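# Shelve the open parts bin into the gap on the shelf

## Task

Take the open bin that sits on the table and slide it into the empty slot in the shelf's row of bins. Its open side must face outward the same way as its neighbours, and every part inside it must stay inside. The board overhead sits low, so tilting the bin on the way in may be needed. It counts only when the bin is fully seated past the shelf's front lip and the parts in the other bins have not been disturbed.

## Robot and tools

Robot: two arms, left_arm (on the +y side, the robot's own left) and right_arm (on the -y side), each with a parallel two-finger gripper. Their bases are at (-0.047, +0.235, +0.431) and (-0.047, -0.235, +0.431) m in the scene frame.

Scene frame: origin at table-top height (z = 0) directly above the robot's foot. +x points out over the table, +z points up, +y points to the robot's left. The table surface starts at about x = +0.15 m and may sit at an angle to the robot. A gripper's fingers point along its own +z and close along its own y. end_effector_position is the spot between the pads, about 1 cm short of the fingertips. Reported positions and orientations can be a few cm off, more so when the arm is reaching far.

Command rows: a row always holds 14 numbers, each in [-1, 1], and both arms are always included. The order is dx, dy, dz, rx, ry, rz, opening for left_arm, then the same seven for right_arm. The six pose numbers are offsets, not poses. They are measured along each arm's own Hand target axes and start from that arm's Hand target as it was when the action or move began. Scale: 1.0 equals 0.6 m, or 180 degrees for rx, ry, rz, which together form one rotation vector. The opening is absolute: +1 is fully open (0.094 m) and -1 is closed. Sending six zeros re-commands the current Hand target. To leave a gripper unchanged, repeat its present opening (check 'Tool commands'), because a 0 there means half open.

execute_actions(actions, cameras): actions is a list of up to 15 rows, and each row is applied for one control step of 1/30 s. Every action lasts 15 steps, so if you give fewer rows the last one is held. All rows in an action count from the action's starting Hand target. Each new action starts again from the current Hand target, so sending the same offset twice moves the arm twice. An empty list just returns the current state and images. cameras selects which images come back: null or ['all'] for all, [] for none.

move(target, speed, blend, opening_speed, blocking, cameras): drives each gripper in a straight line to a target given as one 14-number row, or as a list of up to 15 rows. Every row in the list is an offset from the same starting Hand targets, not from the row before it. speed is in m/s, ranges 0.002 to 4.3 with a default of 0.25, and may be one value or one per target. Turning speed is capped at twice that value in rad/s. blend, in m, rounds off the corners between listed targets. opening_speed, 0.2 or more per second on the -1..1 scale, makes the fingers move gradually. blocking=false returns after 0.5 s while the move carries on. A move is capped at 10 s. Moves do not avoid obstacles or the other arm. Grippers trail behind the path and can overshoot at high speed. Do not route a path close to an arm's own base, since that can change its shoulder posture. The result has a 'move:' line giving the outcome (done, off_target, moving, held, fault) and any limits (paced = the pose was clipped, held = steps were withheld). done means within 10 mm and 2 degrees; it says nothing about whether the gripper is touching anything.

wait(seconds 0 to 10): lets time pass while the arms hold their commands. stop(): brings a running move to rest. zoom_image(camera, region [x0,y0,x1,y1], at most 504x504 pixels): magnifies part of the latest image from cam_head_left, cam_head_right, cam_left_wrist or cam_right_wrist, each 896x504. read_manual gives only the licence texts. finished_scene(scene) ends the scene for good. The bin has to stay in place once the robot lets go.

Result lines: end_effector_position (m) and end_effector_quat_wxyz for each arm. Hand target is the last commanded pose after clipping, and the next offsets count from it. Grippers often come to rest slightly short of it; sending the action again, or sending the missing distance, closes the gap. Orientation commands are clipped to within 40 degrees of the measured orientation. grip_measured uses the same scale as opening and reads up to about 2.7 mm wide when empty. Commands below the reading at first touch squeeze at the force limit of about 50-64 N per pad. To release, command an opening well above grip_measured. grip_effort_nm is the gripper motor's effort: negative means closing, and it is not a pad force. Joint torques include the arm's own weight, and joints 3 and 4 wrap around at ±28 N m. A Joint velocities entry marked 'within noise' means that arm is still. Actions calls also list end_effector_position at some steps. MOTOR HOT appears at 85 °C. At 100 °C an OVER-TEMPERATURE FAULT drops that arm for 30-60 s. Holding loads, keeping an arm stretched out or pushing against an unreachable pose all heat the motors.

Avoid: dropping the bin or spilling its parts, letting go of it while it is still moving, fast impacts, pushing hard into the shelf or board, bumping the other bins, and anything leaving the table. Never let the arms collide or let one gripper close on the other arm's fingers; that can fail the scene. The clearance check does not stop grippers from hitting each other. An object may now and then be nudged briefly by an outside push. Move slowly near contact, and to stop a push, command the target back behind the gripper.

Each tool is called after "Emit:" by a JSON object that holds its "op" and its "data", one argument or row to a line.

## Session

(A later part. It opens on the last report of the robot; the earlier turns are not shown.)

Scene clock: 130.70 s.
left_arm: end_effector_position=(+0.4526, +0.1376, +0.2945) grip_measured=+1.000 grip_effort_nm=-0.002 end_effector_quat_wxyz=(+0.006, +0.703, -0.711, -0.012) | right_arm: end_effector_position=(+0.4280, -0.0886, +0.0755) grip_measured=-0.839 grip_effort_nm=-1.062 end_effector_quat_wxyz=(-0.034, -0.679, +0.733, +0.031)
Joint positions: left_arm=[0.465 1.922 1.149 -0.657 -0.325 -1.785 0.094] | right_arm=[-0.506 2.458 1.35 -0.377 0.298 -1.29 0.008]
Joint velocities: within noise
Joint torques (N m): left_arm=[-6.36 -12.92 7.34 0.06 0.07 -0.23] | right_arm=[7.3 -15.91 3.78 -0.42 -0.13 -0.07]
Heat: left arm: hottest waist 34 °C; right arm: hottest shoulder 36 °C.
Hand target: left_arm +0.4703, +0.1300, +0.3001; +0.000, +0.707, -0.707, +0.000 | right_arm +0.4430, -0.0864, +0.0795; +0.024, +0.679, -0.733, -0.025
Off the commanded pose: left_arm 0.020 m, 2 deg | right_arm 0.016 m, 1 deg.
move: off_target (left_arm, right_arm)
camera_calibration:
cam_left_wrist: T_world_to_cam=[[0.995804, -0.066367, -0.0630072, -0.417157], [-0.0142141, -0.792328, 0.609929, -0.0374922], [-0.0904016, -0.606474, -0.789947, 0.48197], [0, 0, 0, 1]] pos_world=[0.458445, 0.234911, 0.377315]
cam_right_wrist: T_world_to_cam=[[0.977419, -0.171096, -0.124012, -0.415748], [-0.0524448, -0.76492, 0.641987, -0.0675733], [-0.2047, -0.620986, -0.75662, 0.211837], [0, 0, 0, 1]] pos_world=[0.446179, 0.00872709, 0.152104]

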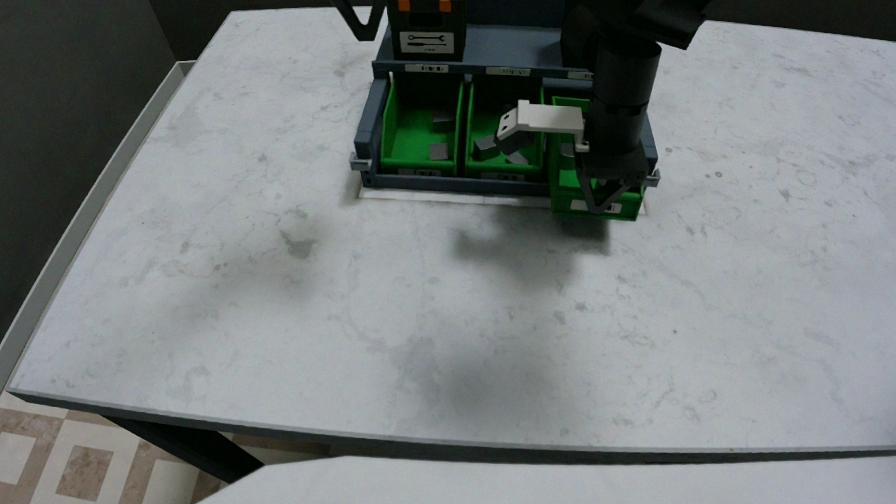

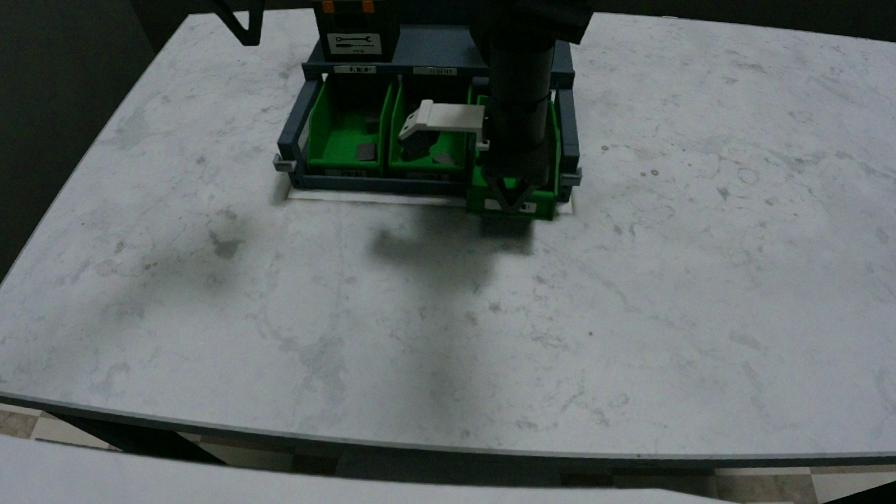

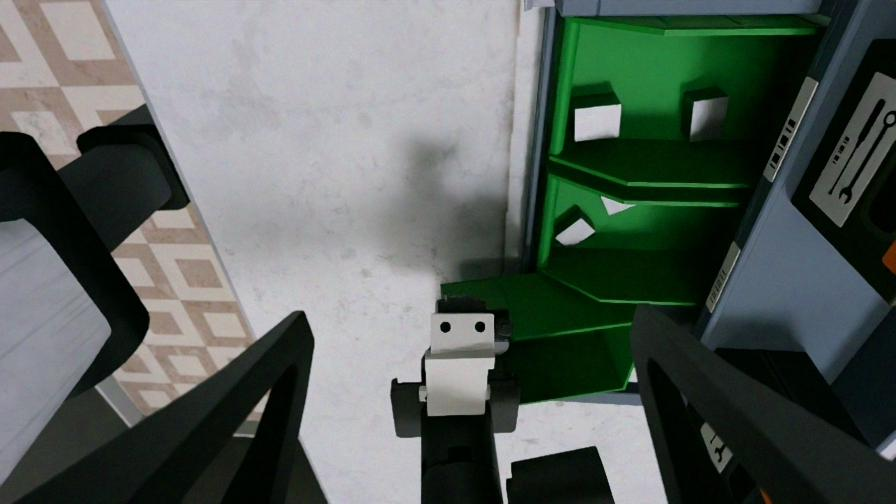

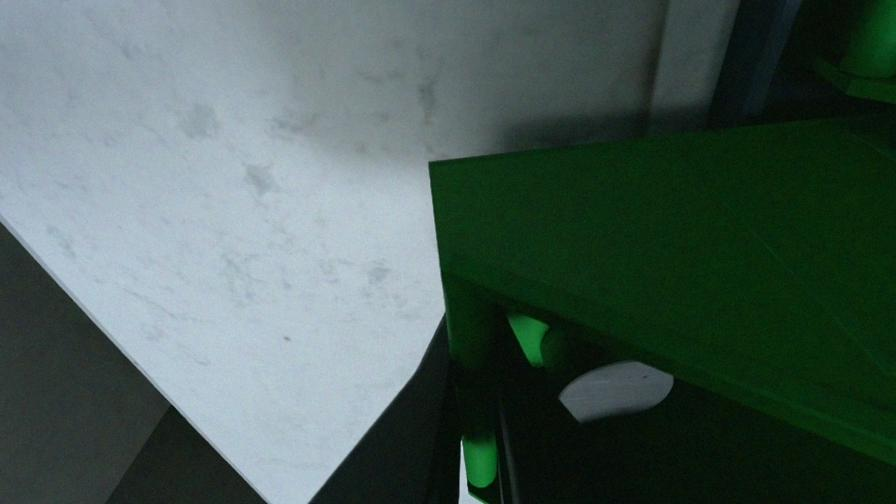

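Emit:
{"op": "move", "data": {
  "target": [0,0,0,0,0,0,1, 0.0028,-0.0953,-0.0067,0,0,0,-1],
  "speed": 0.06
}}

Emit:
{"op": "zoom_image", "data": {
  "camera": "cam_head_right",
  "region": [420, 60, 600, 240]
}}

Scene clock: 135.70 s.
left_arm: end_effector_position=(+0.4526, +0.1376, +0.2945) grip_measured=+1.000 grip_effort_nm=0.002 end_effector_quat_wxyz=(+0.006, +0.703, -0.711, -0.012) | right_arm: end_effector_position=(+0.4807, -0.0930, +0.0733) grip_measured=-0.839 grip_effort_nm=-1.057 end_effector_quat_wxyz=(-0.037, -0.680, +0.732, +0.033)
Joint positions: left_arm=[0.465 1.922 1.149 -0.657 -0.325 -1.785 0.094] | right_arm=[-0.529 2.5 1.525 -0.509 0.295 -1.316 0.008]
Joint velocities: within noise
Joint torques (N m): left_arm=[-6.36 -12.92 7.34 0.06 0.06 -0.23] | right_arm=[7.18 -17.2 5 -0.44 -0.12 -0.08]
Heat: left arm: hottest waist 34 °C; right arm: hottest shoulder 36 °C.
Hand target: left_arm +0.4703, +0.1300, +0.3001; +0.000, +0.707, -0.707, +0.000 | right_arm +0.5002, -0.0923, +0.0796; +0.024, +0.679, -0.733, -0.025
Off the commanded pose: left_arm 0.020 m, 2 deg | right_arm 0.020 m, 2 deg.
move: off_target (left_arm, right_arm)
camera_calibration:
cam_left_wrist: T_world_to_cam=[[0.995804, -0.066367, -0.0630072, -0.417157], [-0.0142141, -0.792328, 0.609929, -0.0374922], [-0.0904016, -0.606474, -0.789947, 0.48197], [0, 0, 0, 1]] pos_world=[0.458445, 0.234911, 0.377315]
cam_right_wrist: T_world_to_cam=[[0.977155, -0.167902, -0.130297, -0.467425], [-0.0457675, -0.764937, 0.642477, -0.0700901], [-0.207542, -0.621837, -0.755146, 0.219391], [0, 0, 0, 1]] pos_world=[0.499072, 0.00432901, 0.1498]

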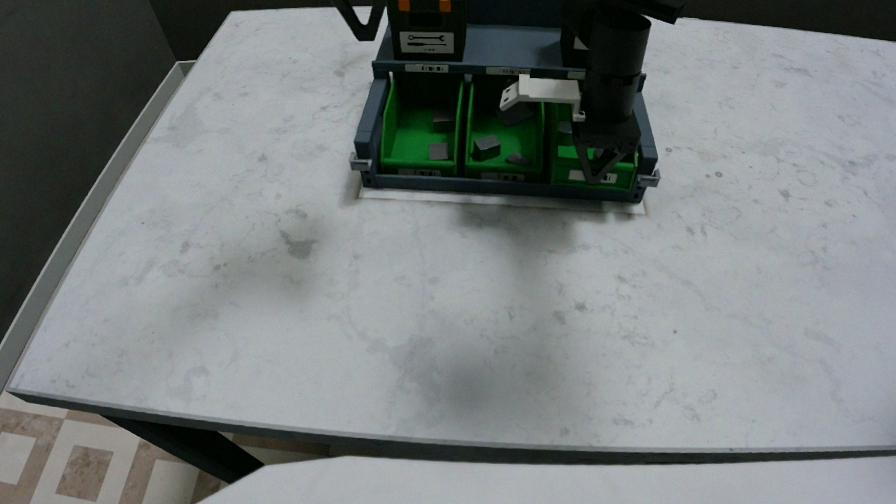

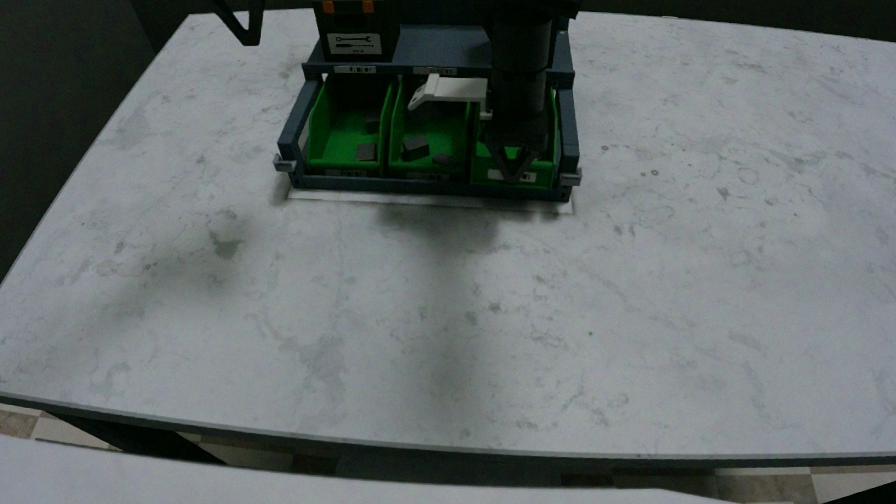

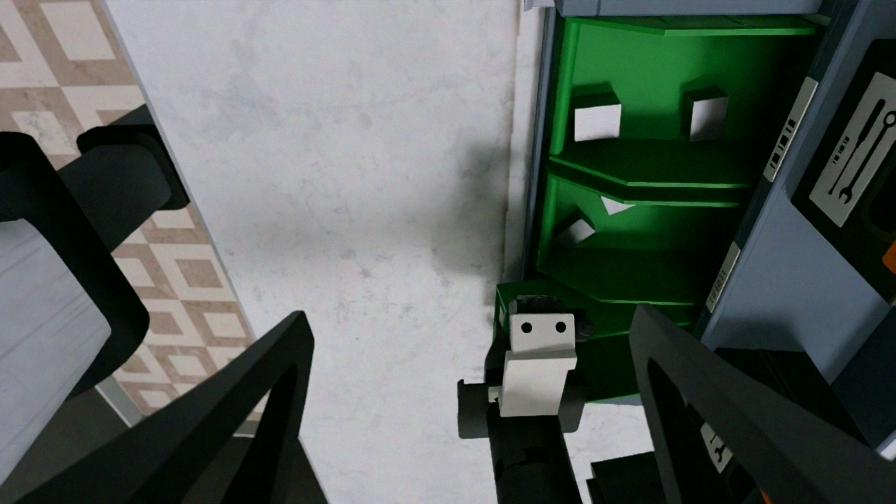

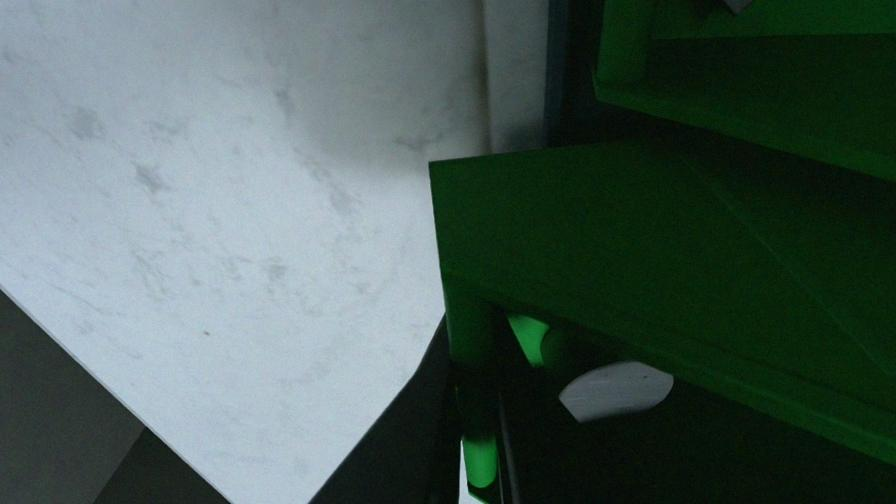

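Scaled by 2.800.

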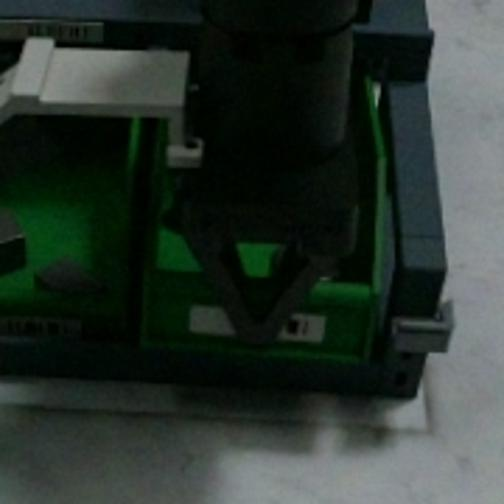

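Emit:
{"op": "move", "data": {
  "target": [0,0,0,0,0,0,1, 0.0012,-0.0425,0.0223,0.0228,0,0,-1],
  "speed": 0.05,
  "cameras": ["cam_head_right","cam_right_wrist"]
}}

Emit:
{"op": "zoom_image", "data": {
  "camera": "cam_head_right",
  "region": [420, 60, 600, 240]
}}

Scene clock: 144.90 s.
left_arm: end_effector_position=(+0.4526, +0.1376, +0.2945) grip_measured=+1.000 grip_effort_nm=0.002 end_effector_quat_wxyz=(+0.006, +0.703, -0.711, -0.012) | right_arm: end_effector_position=(+0.5020, -0.0952, +0.0612) grip_measured=-0.839 grip_effort_nm=-1.067 end_effector_quat_wxyz=(-0.018, -0.682, +0.731, +0.012)
Joint positions: left_arm=[0.465 1.922 1.149 -0.657 -0.325 -1.785 0.094] | right_arm=[-0.54 2.53 1.566 -0.46 0.308 -1.347 0.008]
Joint velocities: within noise
Joint torques (N m): left_arm=[-6.36 -12.92 7.34 0.06 0.07 -0.23] | right_arm=[7.06 -17.38 5.37 0.54 -0.03 -0.04]
Heat: left arm: hottest waist 34 °C; right arm: hottest shoulder 37 °C.
Hand target: left_arm +0.4703, +0.1300, +0.3001; +0.000, +0.707, -0.707, +0.000 | right_arm +0.5246, -0.0950, +0.0645; +0.000, +0.680, -0.733, +0.001
Off the commanded pose: left_arm 0.020 m, 2 deg | right_arm 0.023 m, 3 deg.
move: off_target (left_arm, right_arm)
camera_calibration:
cam_right_wrist: T_world_to_cam=[[0.98352, -0.164637, -0.0747244, -0.496398], [-0.0788246, -0.762403, 0.642284, -0.0460781], [-0.162714, -0.625808, -0.762816, 0.190923], [0, 0, 0, 1]] pos_world=[0.515651, 0.00262575, 0.138141]
Images, in order (width x height): cam_head_right 896x504, cam_right_wrist 896x504.

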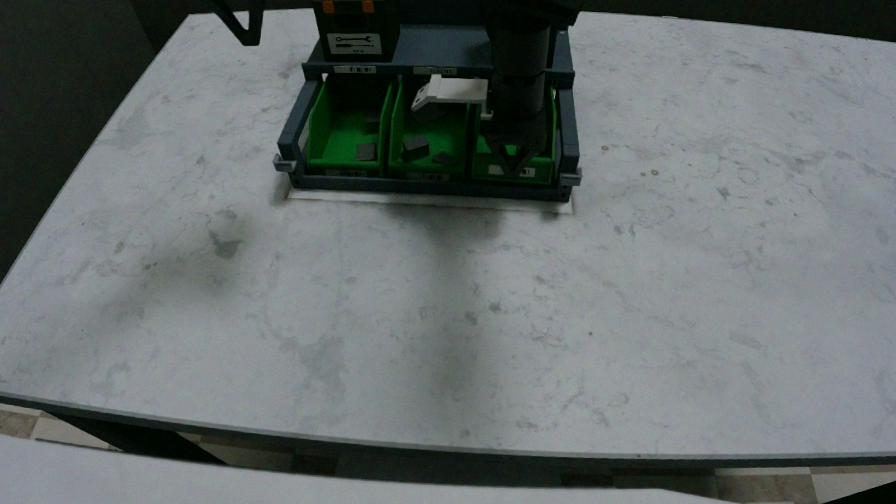

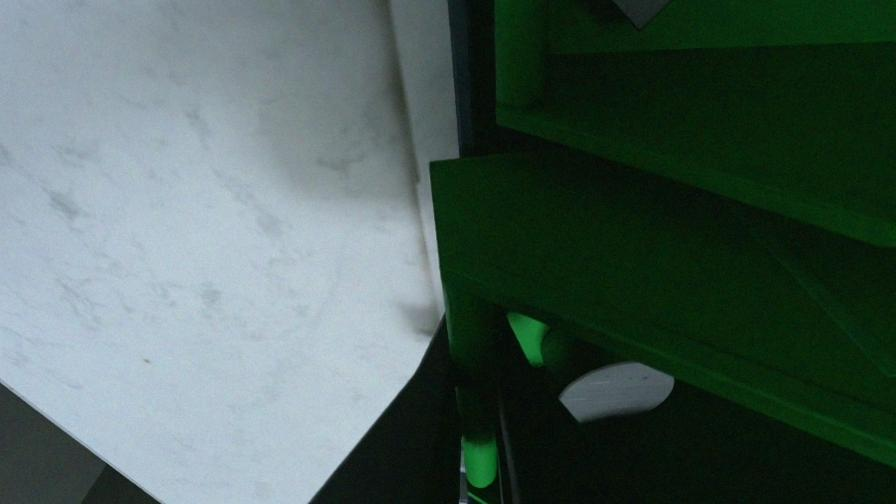

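Scaled by 2.800.

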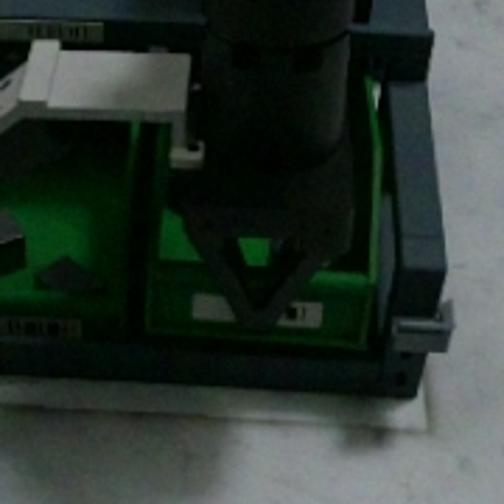

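Emit:
{"op": "move", "data": {
  "target": [0,0,0,0,0,0,1, 0.0007,-0.0352,0.0033,0.0072,0,0,-1],
  "speed": 0.05,
  "cameras": ["cam_head_right","cam_right_wrist"]
}}

Emit:
{"op": "zoom_image", "data": {
  "camera": "cam_head_right",
  "region": [420, 60, 600, 240]
}}

Scene clock: 147.70 s.
left_arm: end_effector_position=(+0.4526, +0.1376, +0.2945) grip_measured=+1.000 grip_effort_nm=0.007 end_effector_quat_wxyz=(+0.006, +0.703, -0.711, -0.012) | right_arm: end_effector_position=(+0.5243, -0.0967, +0.0573) grip_measured=-0.839 grip_effort_nm=-1.072 end_effector_quat_wxyz=(-0.006, -0.681, +0.732, +0.002)
Joint positions: left_arm=[0.465 1.922 1.149 -0.657 -0.325 -1.785 0.094] | right_arm=[-0.548 2.551 1.622 -0.46 0.31 -1.363 0.008]
Joint velocities: within noise
Joint torques (N m): left_arm=[-6.42 -12.92 7.34 0.06 0.07 -0.23] | right_arm=[7.65 -17.49 5.61 0.02 -0.05 -0.09]
Heat: left arm: hottest waist 34 °C; right arm: hottest shoulder 38 °C.
Hand target: left_arm +0.4703, +0.1300, +0.3001; +0.000, +0.707, -0.707, +0.000 | right_arm +0.5455, -0.0969, +0.0625; -0.008, +0.680, -0.733, +0.009
Off the commanded pose: left_arm 0.020 m, 2 deg | right_arm 0.022 m, 2 deg.
move: off_target (left_arm, right_arm)
camera_calibration:
cam_right_wrist: T_world_to_cam=[[0.98505, -0.166557, -0.0439841, -0.521688], [-0.100387, -0.762498, 0.639155, -0.0315038], [-0.139994, -0.625185, -0.767819, 0.179047], [0, 0, 0, 1]] pos_world=[0.535792, 0.0010248, 0.134665]
Images, in order (width x height): cam_head_right 896x504, cam_right_wrist 896x504.

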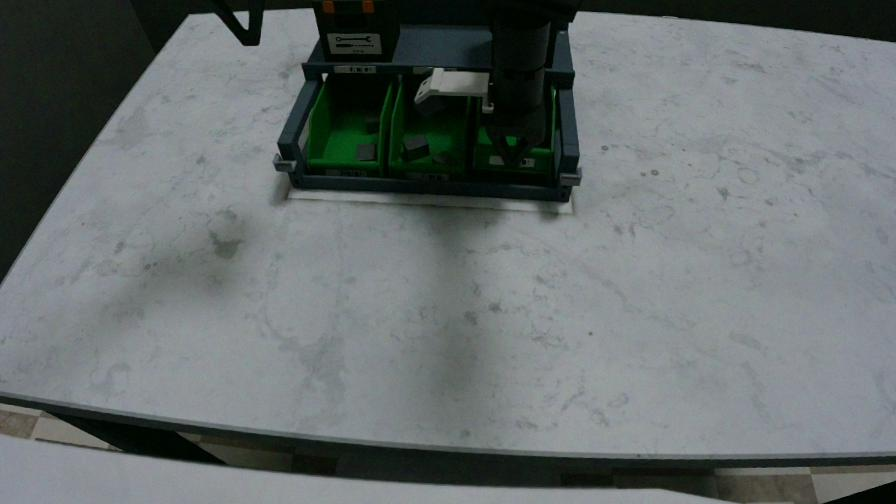

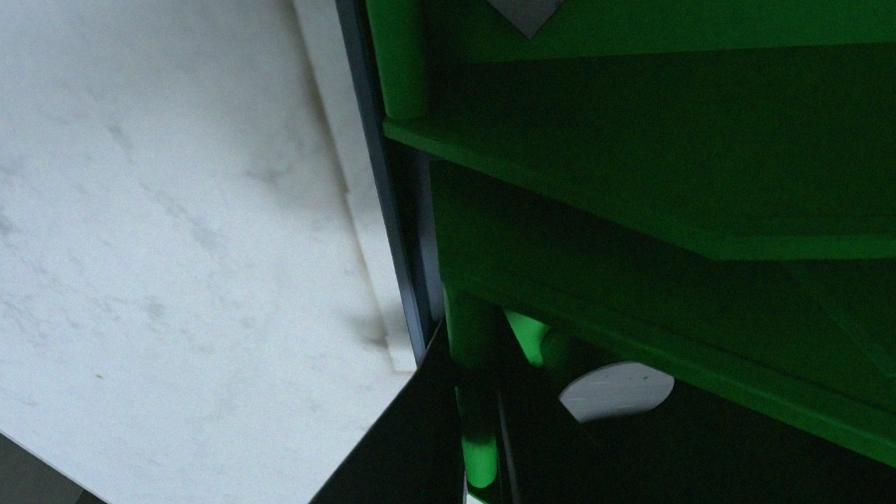

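Scaled by 2.800.

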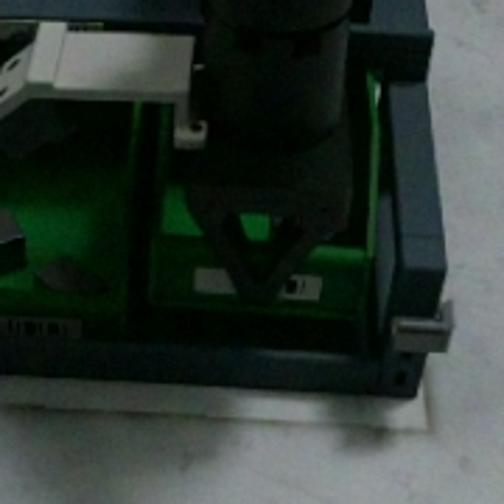

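Emit:
{"op": "move", "data": {
  "target": [0,0,0,0,0,0,1, 0,0.0102,0.0438,0.040,0,0,-1],
  "speed": 0.05,
  "cameras": ["cam_head_right","cam_right_wrist"]
}}

Emit:
{"op": "zoom_image", "data": {
  "camera": "cam_head_right",
  "region": [420, 60, 600, 240]
}}

Scene clock: 151.97 s.
left_arm: end_effector_position=(+0.4526, +0.1376, +0.2945) grip_measured=+1.000 grip_effort_nm=-0.002 end_effector_quat_wxyz=(+0.006, +0.703, -0.711, -0.012) | right_arm: end_effector_position=(+0.5258, -0.0958, +0.0331) grip_measured=-0.840 grip_effort_nm=-1.067 end_effector_quat_wxyz=(+0.035, -0.679, +0.732, -0.045)
Joint positions: left_arm=[0.465 1.922 1.149 -0.657 -0.325 -1.785 0.094] | right_arm=[-0.551 2.586 1.568 -0.242 0.336 -1.404 0.008]
Joint velocities: within noise
Joint torques (N m): left_arm=[-6.42 -12.92 7.32 0.06 0.07 -0.23] | right_arm=[7.24 -17.44 3.66 1.13 -0.17 -0.13]
Heat: left arm: hottest waist 34 °C; right arm: hottest shoulder 38 °C.
Hand target: left_arm +0.4703, +0.1300, +0.3001; +0.000, +0.707, -0.707, +0.000 | right_arm +0.5398, -0.0966, +0.0359; -0.050, +0.678, -0.731, +0.055
Off the commanded pose: left_arm 0.020 m, 2 deg | right_arm 0.014 m, 2 deg.
move: off_target (left_arm, right_arm)
camera_calibration:
cam_right_wrist: T_world_to_cam=[[0.982493, -0.168488, 0.0794996, -0.526975], [-0.18045, -0.754519, 0.630982, 0.0279412], [-0.046329, -0.634281, -0.771713, 0.11133], [0, 0, 0, 1]] pos_world=[0.527949, 0.00290746, 0.110179]
Images, in order (width x height): cam_head_right 896x504, cam_right_wrist 896x504.

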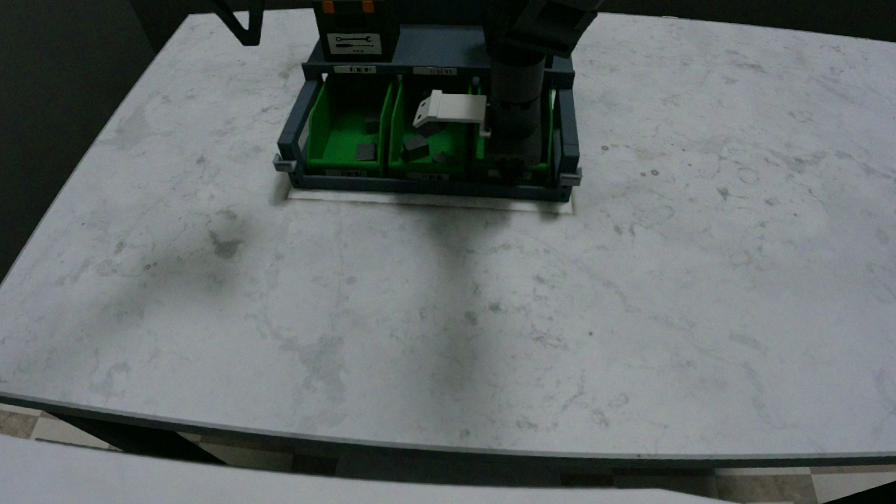

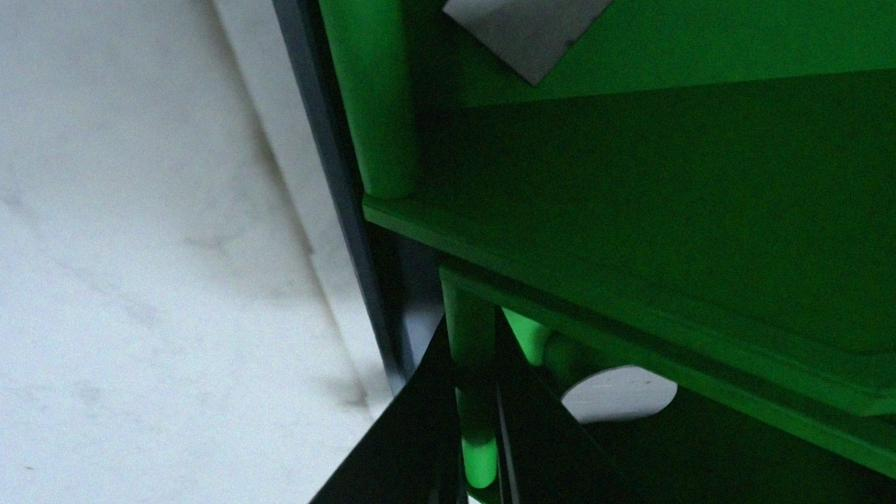

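Scaled by 2.800.

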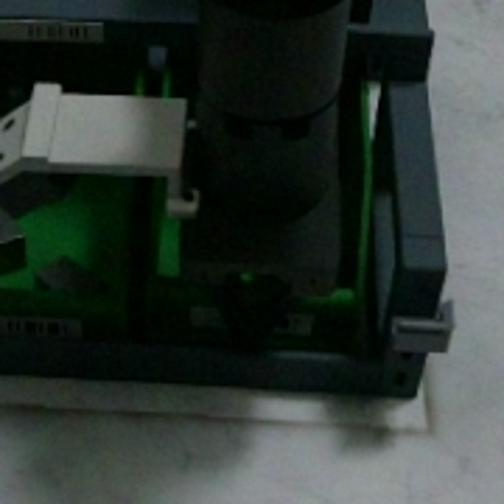

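Emit:
{"op": "move", "data": {
  "target": [0,0,0,0,0,0,1, 0,0.0138,0.003,0,0,0,-1],
  "speed": 0.05,
  "cameras": ["cam_head_right","cam_right_wrist"]
}}

Emit:
{"op": "zoom_image", "data": {
  "camera": "cam_right_wrist",
  "region": [200, 100, 600, 504]
}}

Scene clock: 156.00 s.
left_arm: end_effector_position=(+0.4526, +0.1376, +0.2945) grip_measured=+1.000 grip_effort_nm=0.002 end_effector_quat_wxyz=(+0.006, +0.703, -0.711, -0.012) | right_arm: end_effector_position=(+0.5252, -0.0957, +0.0320) grip_measured=-0.840 grip_effort_nm=-1.067 end_effector_quat_wxyz=(+0.041, -0.678, +0.732, -0.049)
Joint positions: left_arm=[0.465 1.922 1.149 -0.657 -0.325 -1.785 0.094] | right_arm=[-0.552 2.586 1.555 -0.213 0.336 -1.408 0.008]
Joint velocities: within noise
Joint torques (N m): left_arm=[-6.42 -12.92 7.34 0.06 0.06 -0.23] | right_arm=[7.36 -17.14 3.07 0.92 -0.18 -0.06]
Heat: left arm: hottest waist 34 °C; right arm: hottest shoulder 37 °C.
Hand target: left_arm +0.4703, +0.1300, +0.3001; +0.000, +0.707, -0.707, +0.000 | right_arm +0.5320, -0.0961, +0.0329; -0.050, +0.678, -0.731, +0.055
Off the commanded pose: left_arm 0.020 m, 2 deg | right_arm 0.007 m, 1 deg.
move: off_target (left_arm)
camera_calibration:
cam_right_wrist: T_world_to_cam=[[0.980799, -0.170512, 0.0946482, -0.526117], [-0.191774, -0.755096, 0.626939, 0.034606], [-0.0354322, -0.633053, -0.773298, 0.104866], [0, 0, 0, 1]] pos_world=[0.526367, 0.00280742, 0.109193]
Images, in order (width x height): cam_head_right 896x504, cam_right_wrist 896x504.

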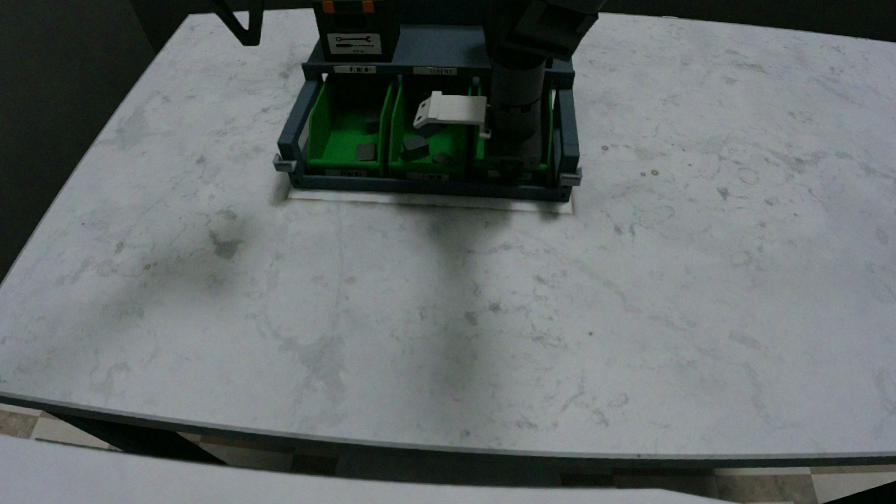

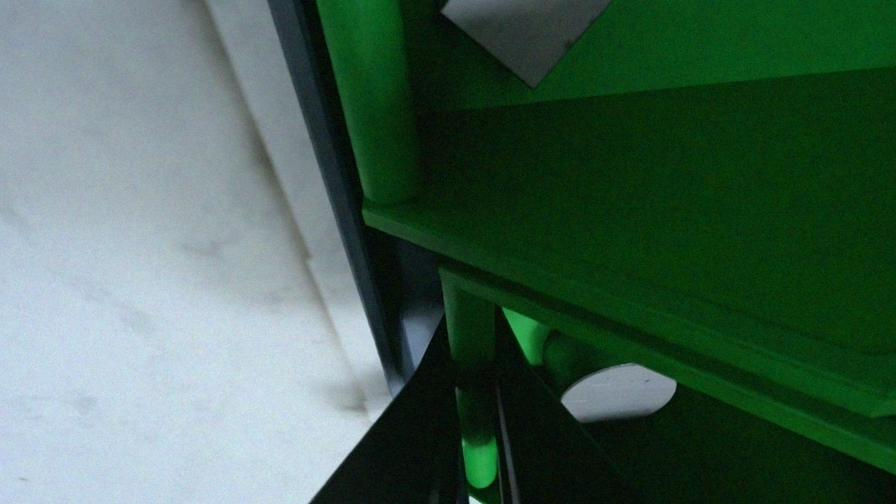

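Scaled by 1.248.

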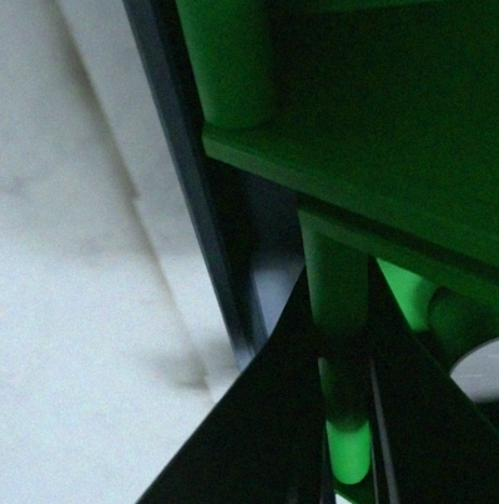

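Emit:
{"op": "move", "data": {
  "target": [0,0,0,0,0,0,1, 0,0.0172,0.004,0,0,0,-1],
  "speed": 0.05,
  "cameras": ["cam_head_right","cam_right_wrist"]
}}

Emit:
{"op": "zoom_image", "data": {
  "camera": "cam_head_right",
  "region": [260, 60, 600, 240]
}}

Scene clock: 158.00 s.
left_arm: end_effector_position=(+0.4526, +0.1376, +0.2945) grip_measured=+1.000 grip_effort_nm=0.002 end_effector_quat_wxyz=(+0.006, +0.703, -0.711, -0.012) | right_arm: end_effector_position=(+0.5239, -0.0957, +0.0307) grip_measured=-0.840 grip_effort_nm=-1.072 end_effector_quat_wxyz=(+0.048, -0.677, +0.732, -0.055)
Joint positions: left_arm=[0.465 1.922 1.149 -0.657 -0.325 -1.785 0.094] | right_arm=[-0.552 2.586 1.54 -0.18 0.337 -1.413 0.008]
Joint velocities: within noise
Joint torques (N m): left_arm=[-6.42 -12.92 7.34 0.06 0.06 -0.23] | right_arm=[7.24 -16.91 2.22 0.76 -0.2 -0.04]
Heat: left arm: hottest waist 34 °C; right arm: hottest shoulder 37 °C.
Hand target: left_arm +0.4703, +0.1300, +0.3001; +0.000, +0.707, -0.707, +0.000 | right_arm +0.5222, -0.0953, +0.0290; -0.050, +0.678, -0.731, +0.055
Off the commanded pose: left_arm 0.020 m, 2 deg | right_arm 0.002 m, 0 deg.
move: off_target (left_arm)
camera_calibration:
cam_right_wrist: T_world_to_cam=[[0.979007, -0.170848, 0.111163, -0.524307], [-0.202579, -0.755263, 0.623329, 0.0409658], [-0.0225372, -0.632762, -0.774018, 0.097105], [0, 0, 0, 1]] pos_world=[0.523787, 0.00280755, 0.107909]
Images, in order (width x height): cam_head_right 896x504, cam_right_wrist 896x504.

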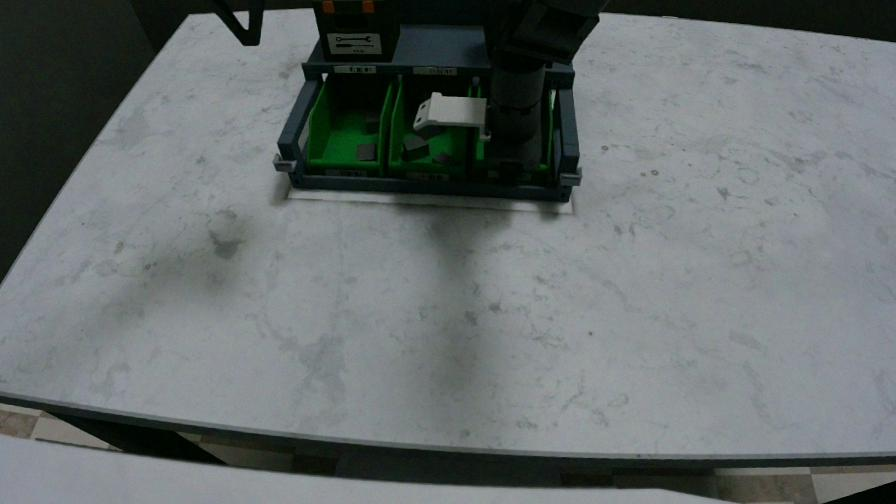

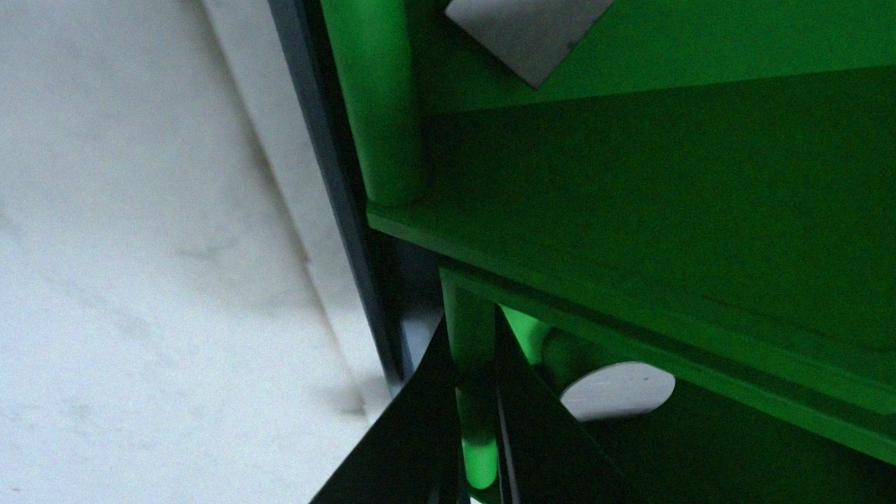

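Scaled by 1.482.

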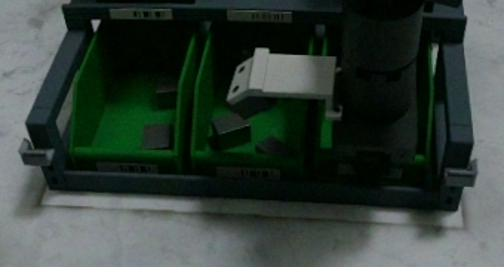

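Emit:
{"op": "move", "data": {
  "target": [0,0,0,0,0,0,1, 0,0,0,0,0,0,-0.66],
  "opening_speed": 0.3,
  "cameras": ["cam_head_right","cam_right_wrist"]
}}

Scene clock: 161.30 s.
left_arm: end_effector_position=(+0.4526, +0.1376, +0.2945) grip_measured=+1.000 grip_effort_nm=0.007 end_effector_quat_wxyz=(+0.006, +0.703, -0.711, -0.012) | right_arm: end_effector_position=(+0.5231, -0.0955, +0.0304) grip_measured=-0.663 grip_effort_nm=0.071 end_effector_quat_wxyz=(+0.048, -0.678, +0.732, -0.055)
Joint positions: left_arm=[0.465 1.922 1.149 -0.657 -0.325 -1.785 0.094] | right_arm=[-0.552 2.586 1.538 -0.177 0.336 -1.414 0.016]
Joint velocities: within noise
Joint torques (N m): left_arm=[-6.36 -12.86 7.34 0.05 0.06 -0.23] | right_arm=[7.41 -16.67 2.39 0.55 -0.17 -0.02]
Heat: left arm: hottest elbow 35 °C; right arm: hottest shoulder 37 °C.
Hand target: left_arm +0.4703, +0.1300, +0.3001; +0.000, +0.707, -0.707, +0.000 | right_arm +0.5222, -0.0953, +0.0290; -0.050, +0.678, -0.731, +0.055
Off the commanded pose: left_arm 0.020 m, 2 deg | right_arm 0.002 m, 0 deg.
move: off_target (left_arm)
camera_calibration:
cam_right_wrist: T_world_to_cam=[[0.979233, -0.169675, 0.110961, -0.523389], [-0.201567, -0.756108, 0.622633, 0.0405138], [-0.0217467, -0.632069, -0.774607, 0.0966401], [0, 0, 0, 1]] pos_world=[0.522788, 0.00290995, 0.107709]
Images, in order (width x height): cam_head_right 896x504, cam_right_wrist 896x504.

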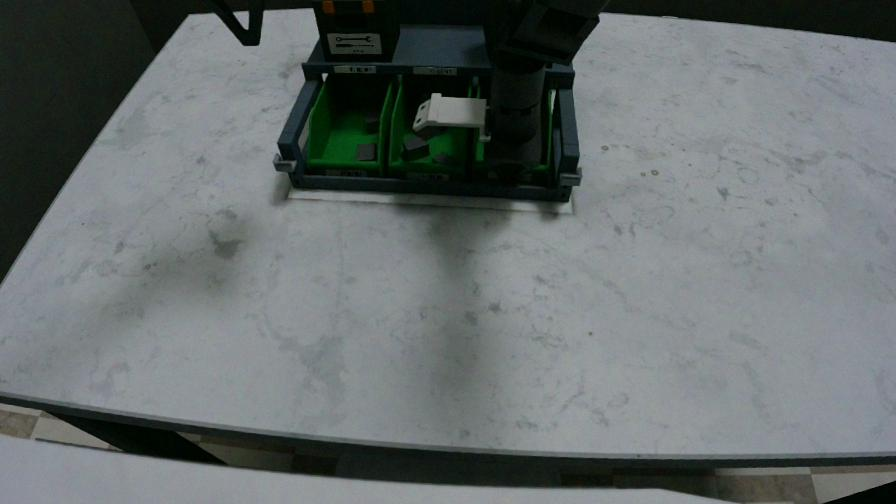

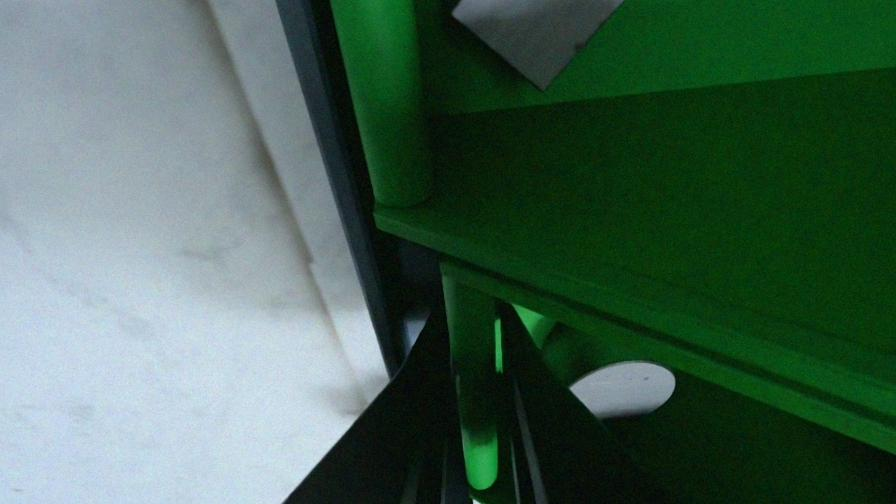

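Emit:
{"op": "move", "data": {
  "target": [0,0,0,0,0,0,1, 0,0,-0.15,0,0,0,-0.66],
  "speed": 0.08,
  "cameras": ["cam_head_right","cam_right_wrist"]
}}

Scene clock: 163.97 s.
left_arm: end_effector_position=(+0.4526, +0.1376, +0.2945) grip_measured=+1.000 grip_effort_nm=0.007 end_effector_quat_wxyz=(+0.006, +0.703, -0.711, -0.012) | right_arm: end_effector_position=(+0.5057, -0.0981, +0.1088) grip_measured=-0.662 grip_effort_nm=0.056 end_effector_quat_wxyz=(+0.047, -0.679, +0.731, -0.054)
Joint positions: left_arm=[0.465 1.922 1.149 -0.657 -0.325 -1.785 0.094] | right_arm=[-0.511 2.388 1.355 -0.209 0.349 -1.374 0.016]
Joint velocities: within noise
Joint torques (N m): left_arm=[-6.36 -12.92 7.34 0.06 0.07 -0.23] | right_arm=[8.29 -17.55 2.66 -0.17 -0.01 0.13]
Heat: left arm: hottest elbow 35 °C; right arm: hottest shoulder 37 °C.
Hand target: left_arm +0.4703, +0.1300, +0.3001; +0.000, +0.707, -0.707, +0.000 | right_arm +0.5089, -0.0942, +0.1181; -0.050, +0.678, -0.731, +0.055
Off the commanded pose: left_arm 0.020 m, 2 deg | right_arm 0.010 m, 0 deg.
move: off_target (left_arm)
camera_calibration:
cam_right_wrist: T_world_to_cam=[[0.97985, -0.167646, 0.108575, -0.51534], [-0.198477, -0.75636, 0.623318, -0.0153847], [-0.0223753, -0.632308, -0.774394, 0.155688], [0, 0, 0, 1]] pos_world=[0.505386, 0.000411669, 0.186106]
Images, in order (width x height): cam_head_right 896x504, cam_right_wrist 896x504.

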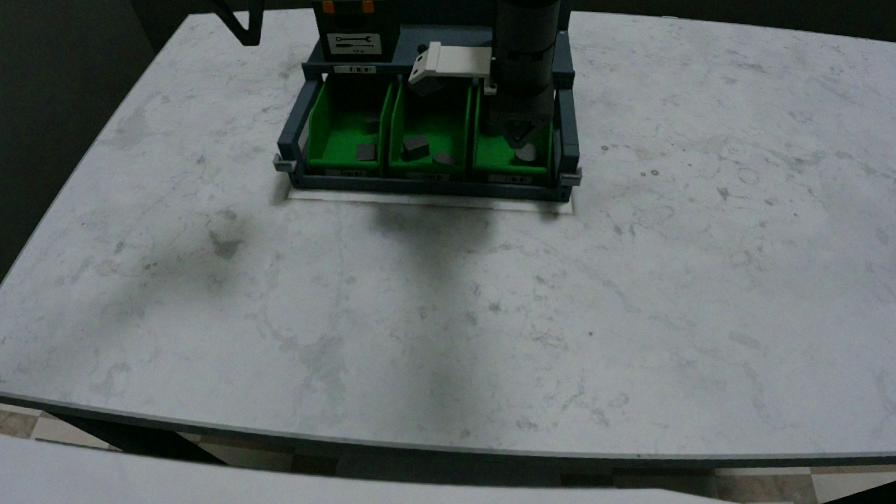

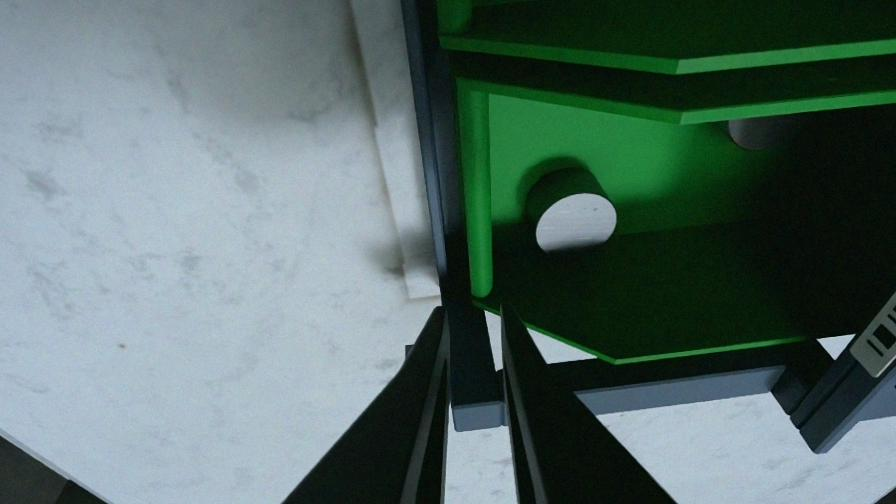

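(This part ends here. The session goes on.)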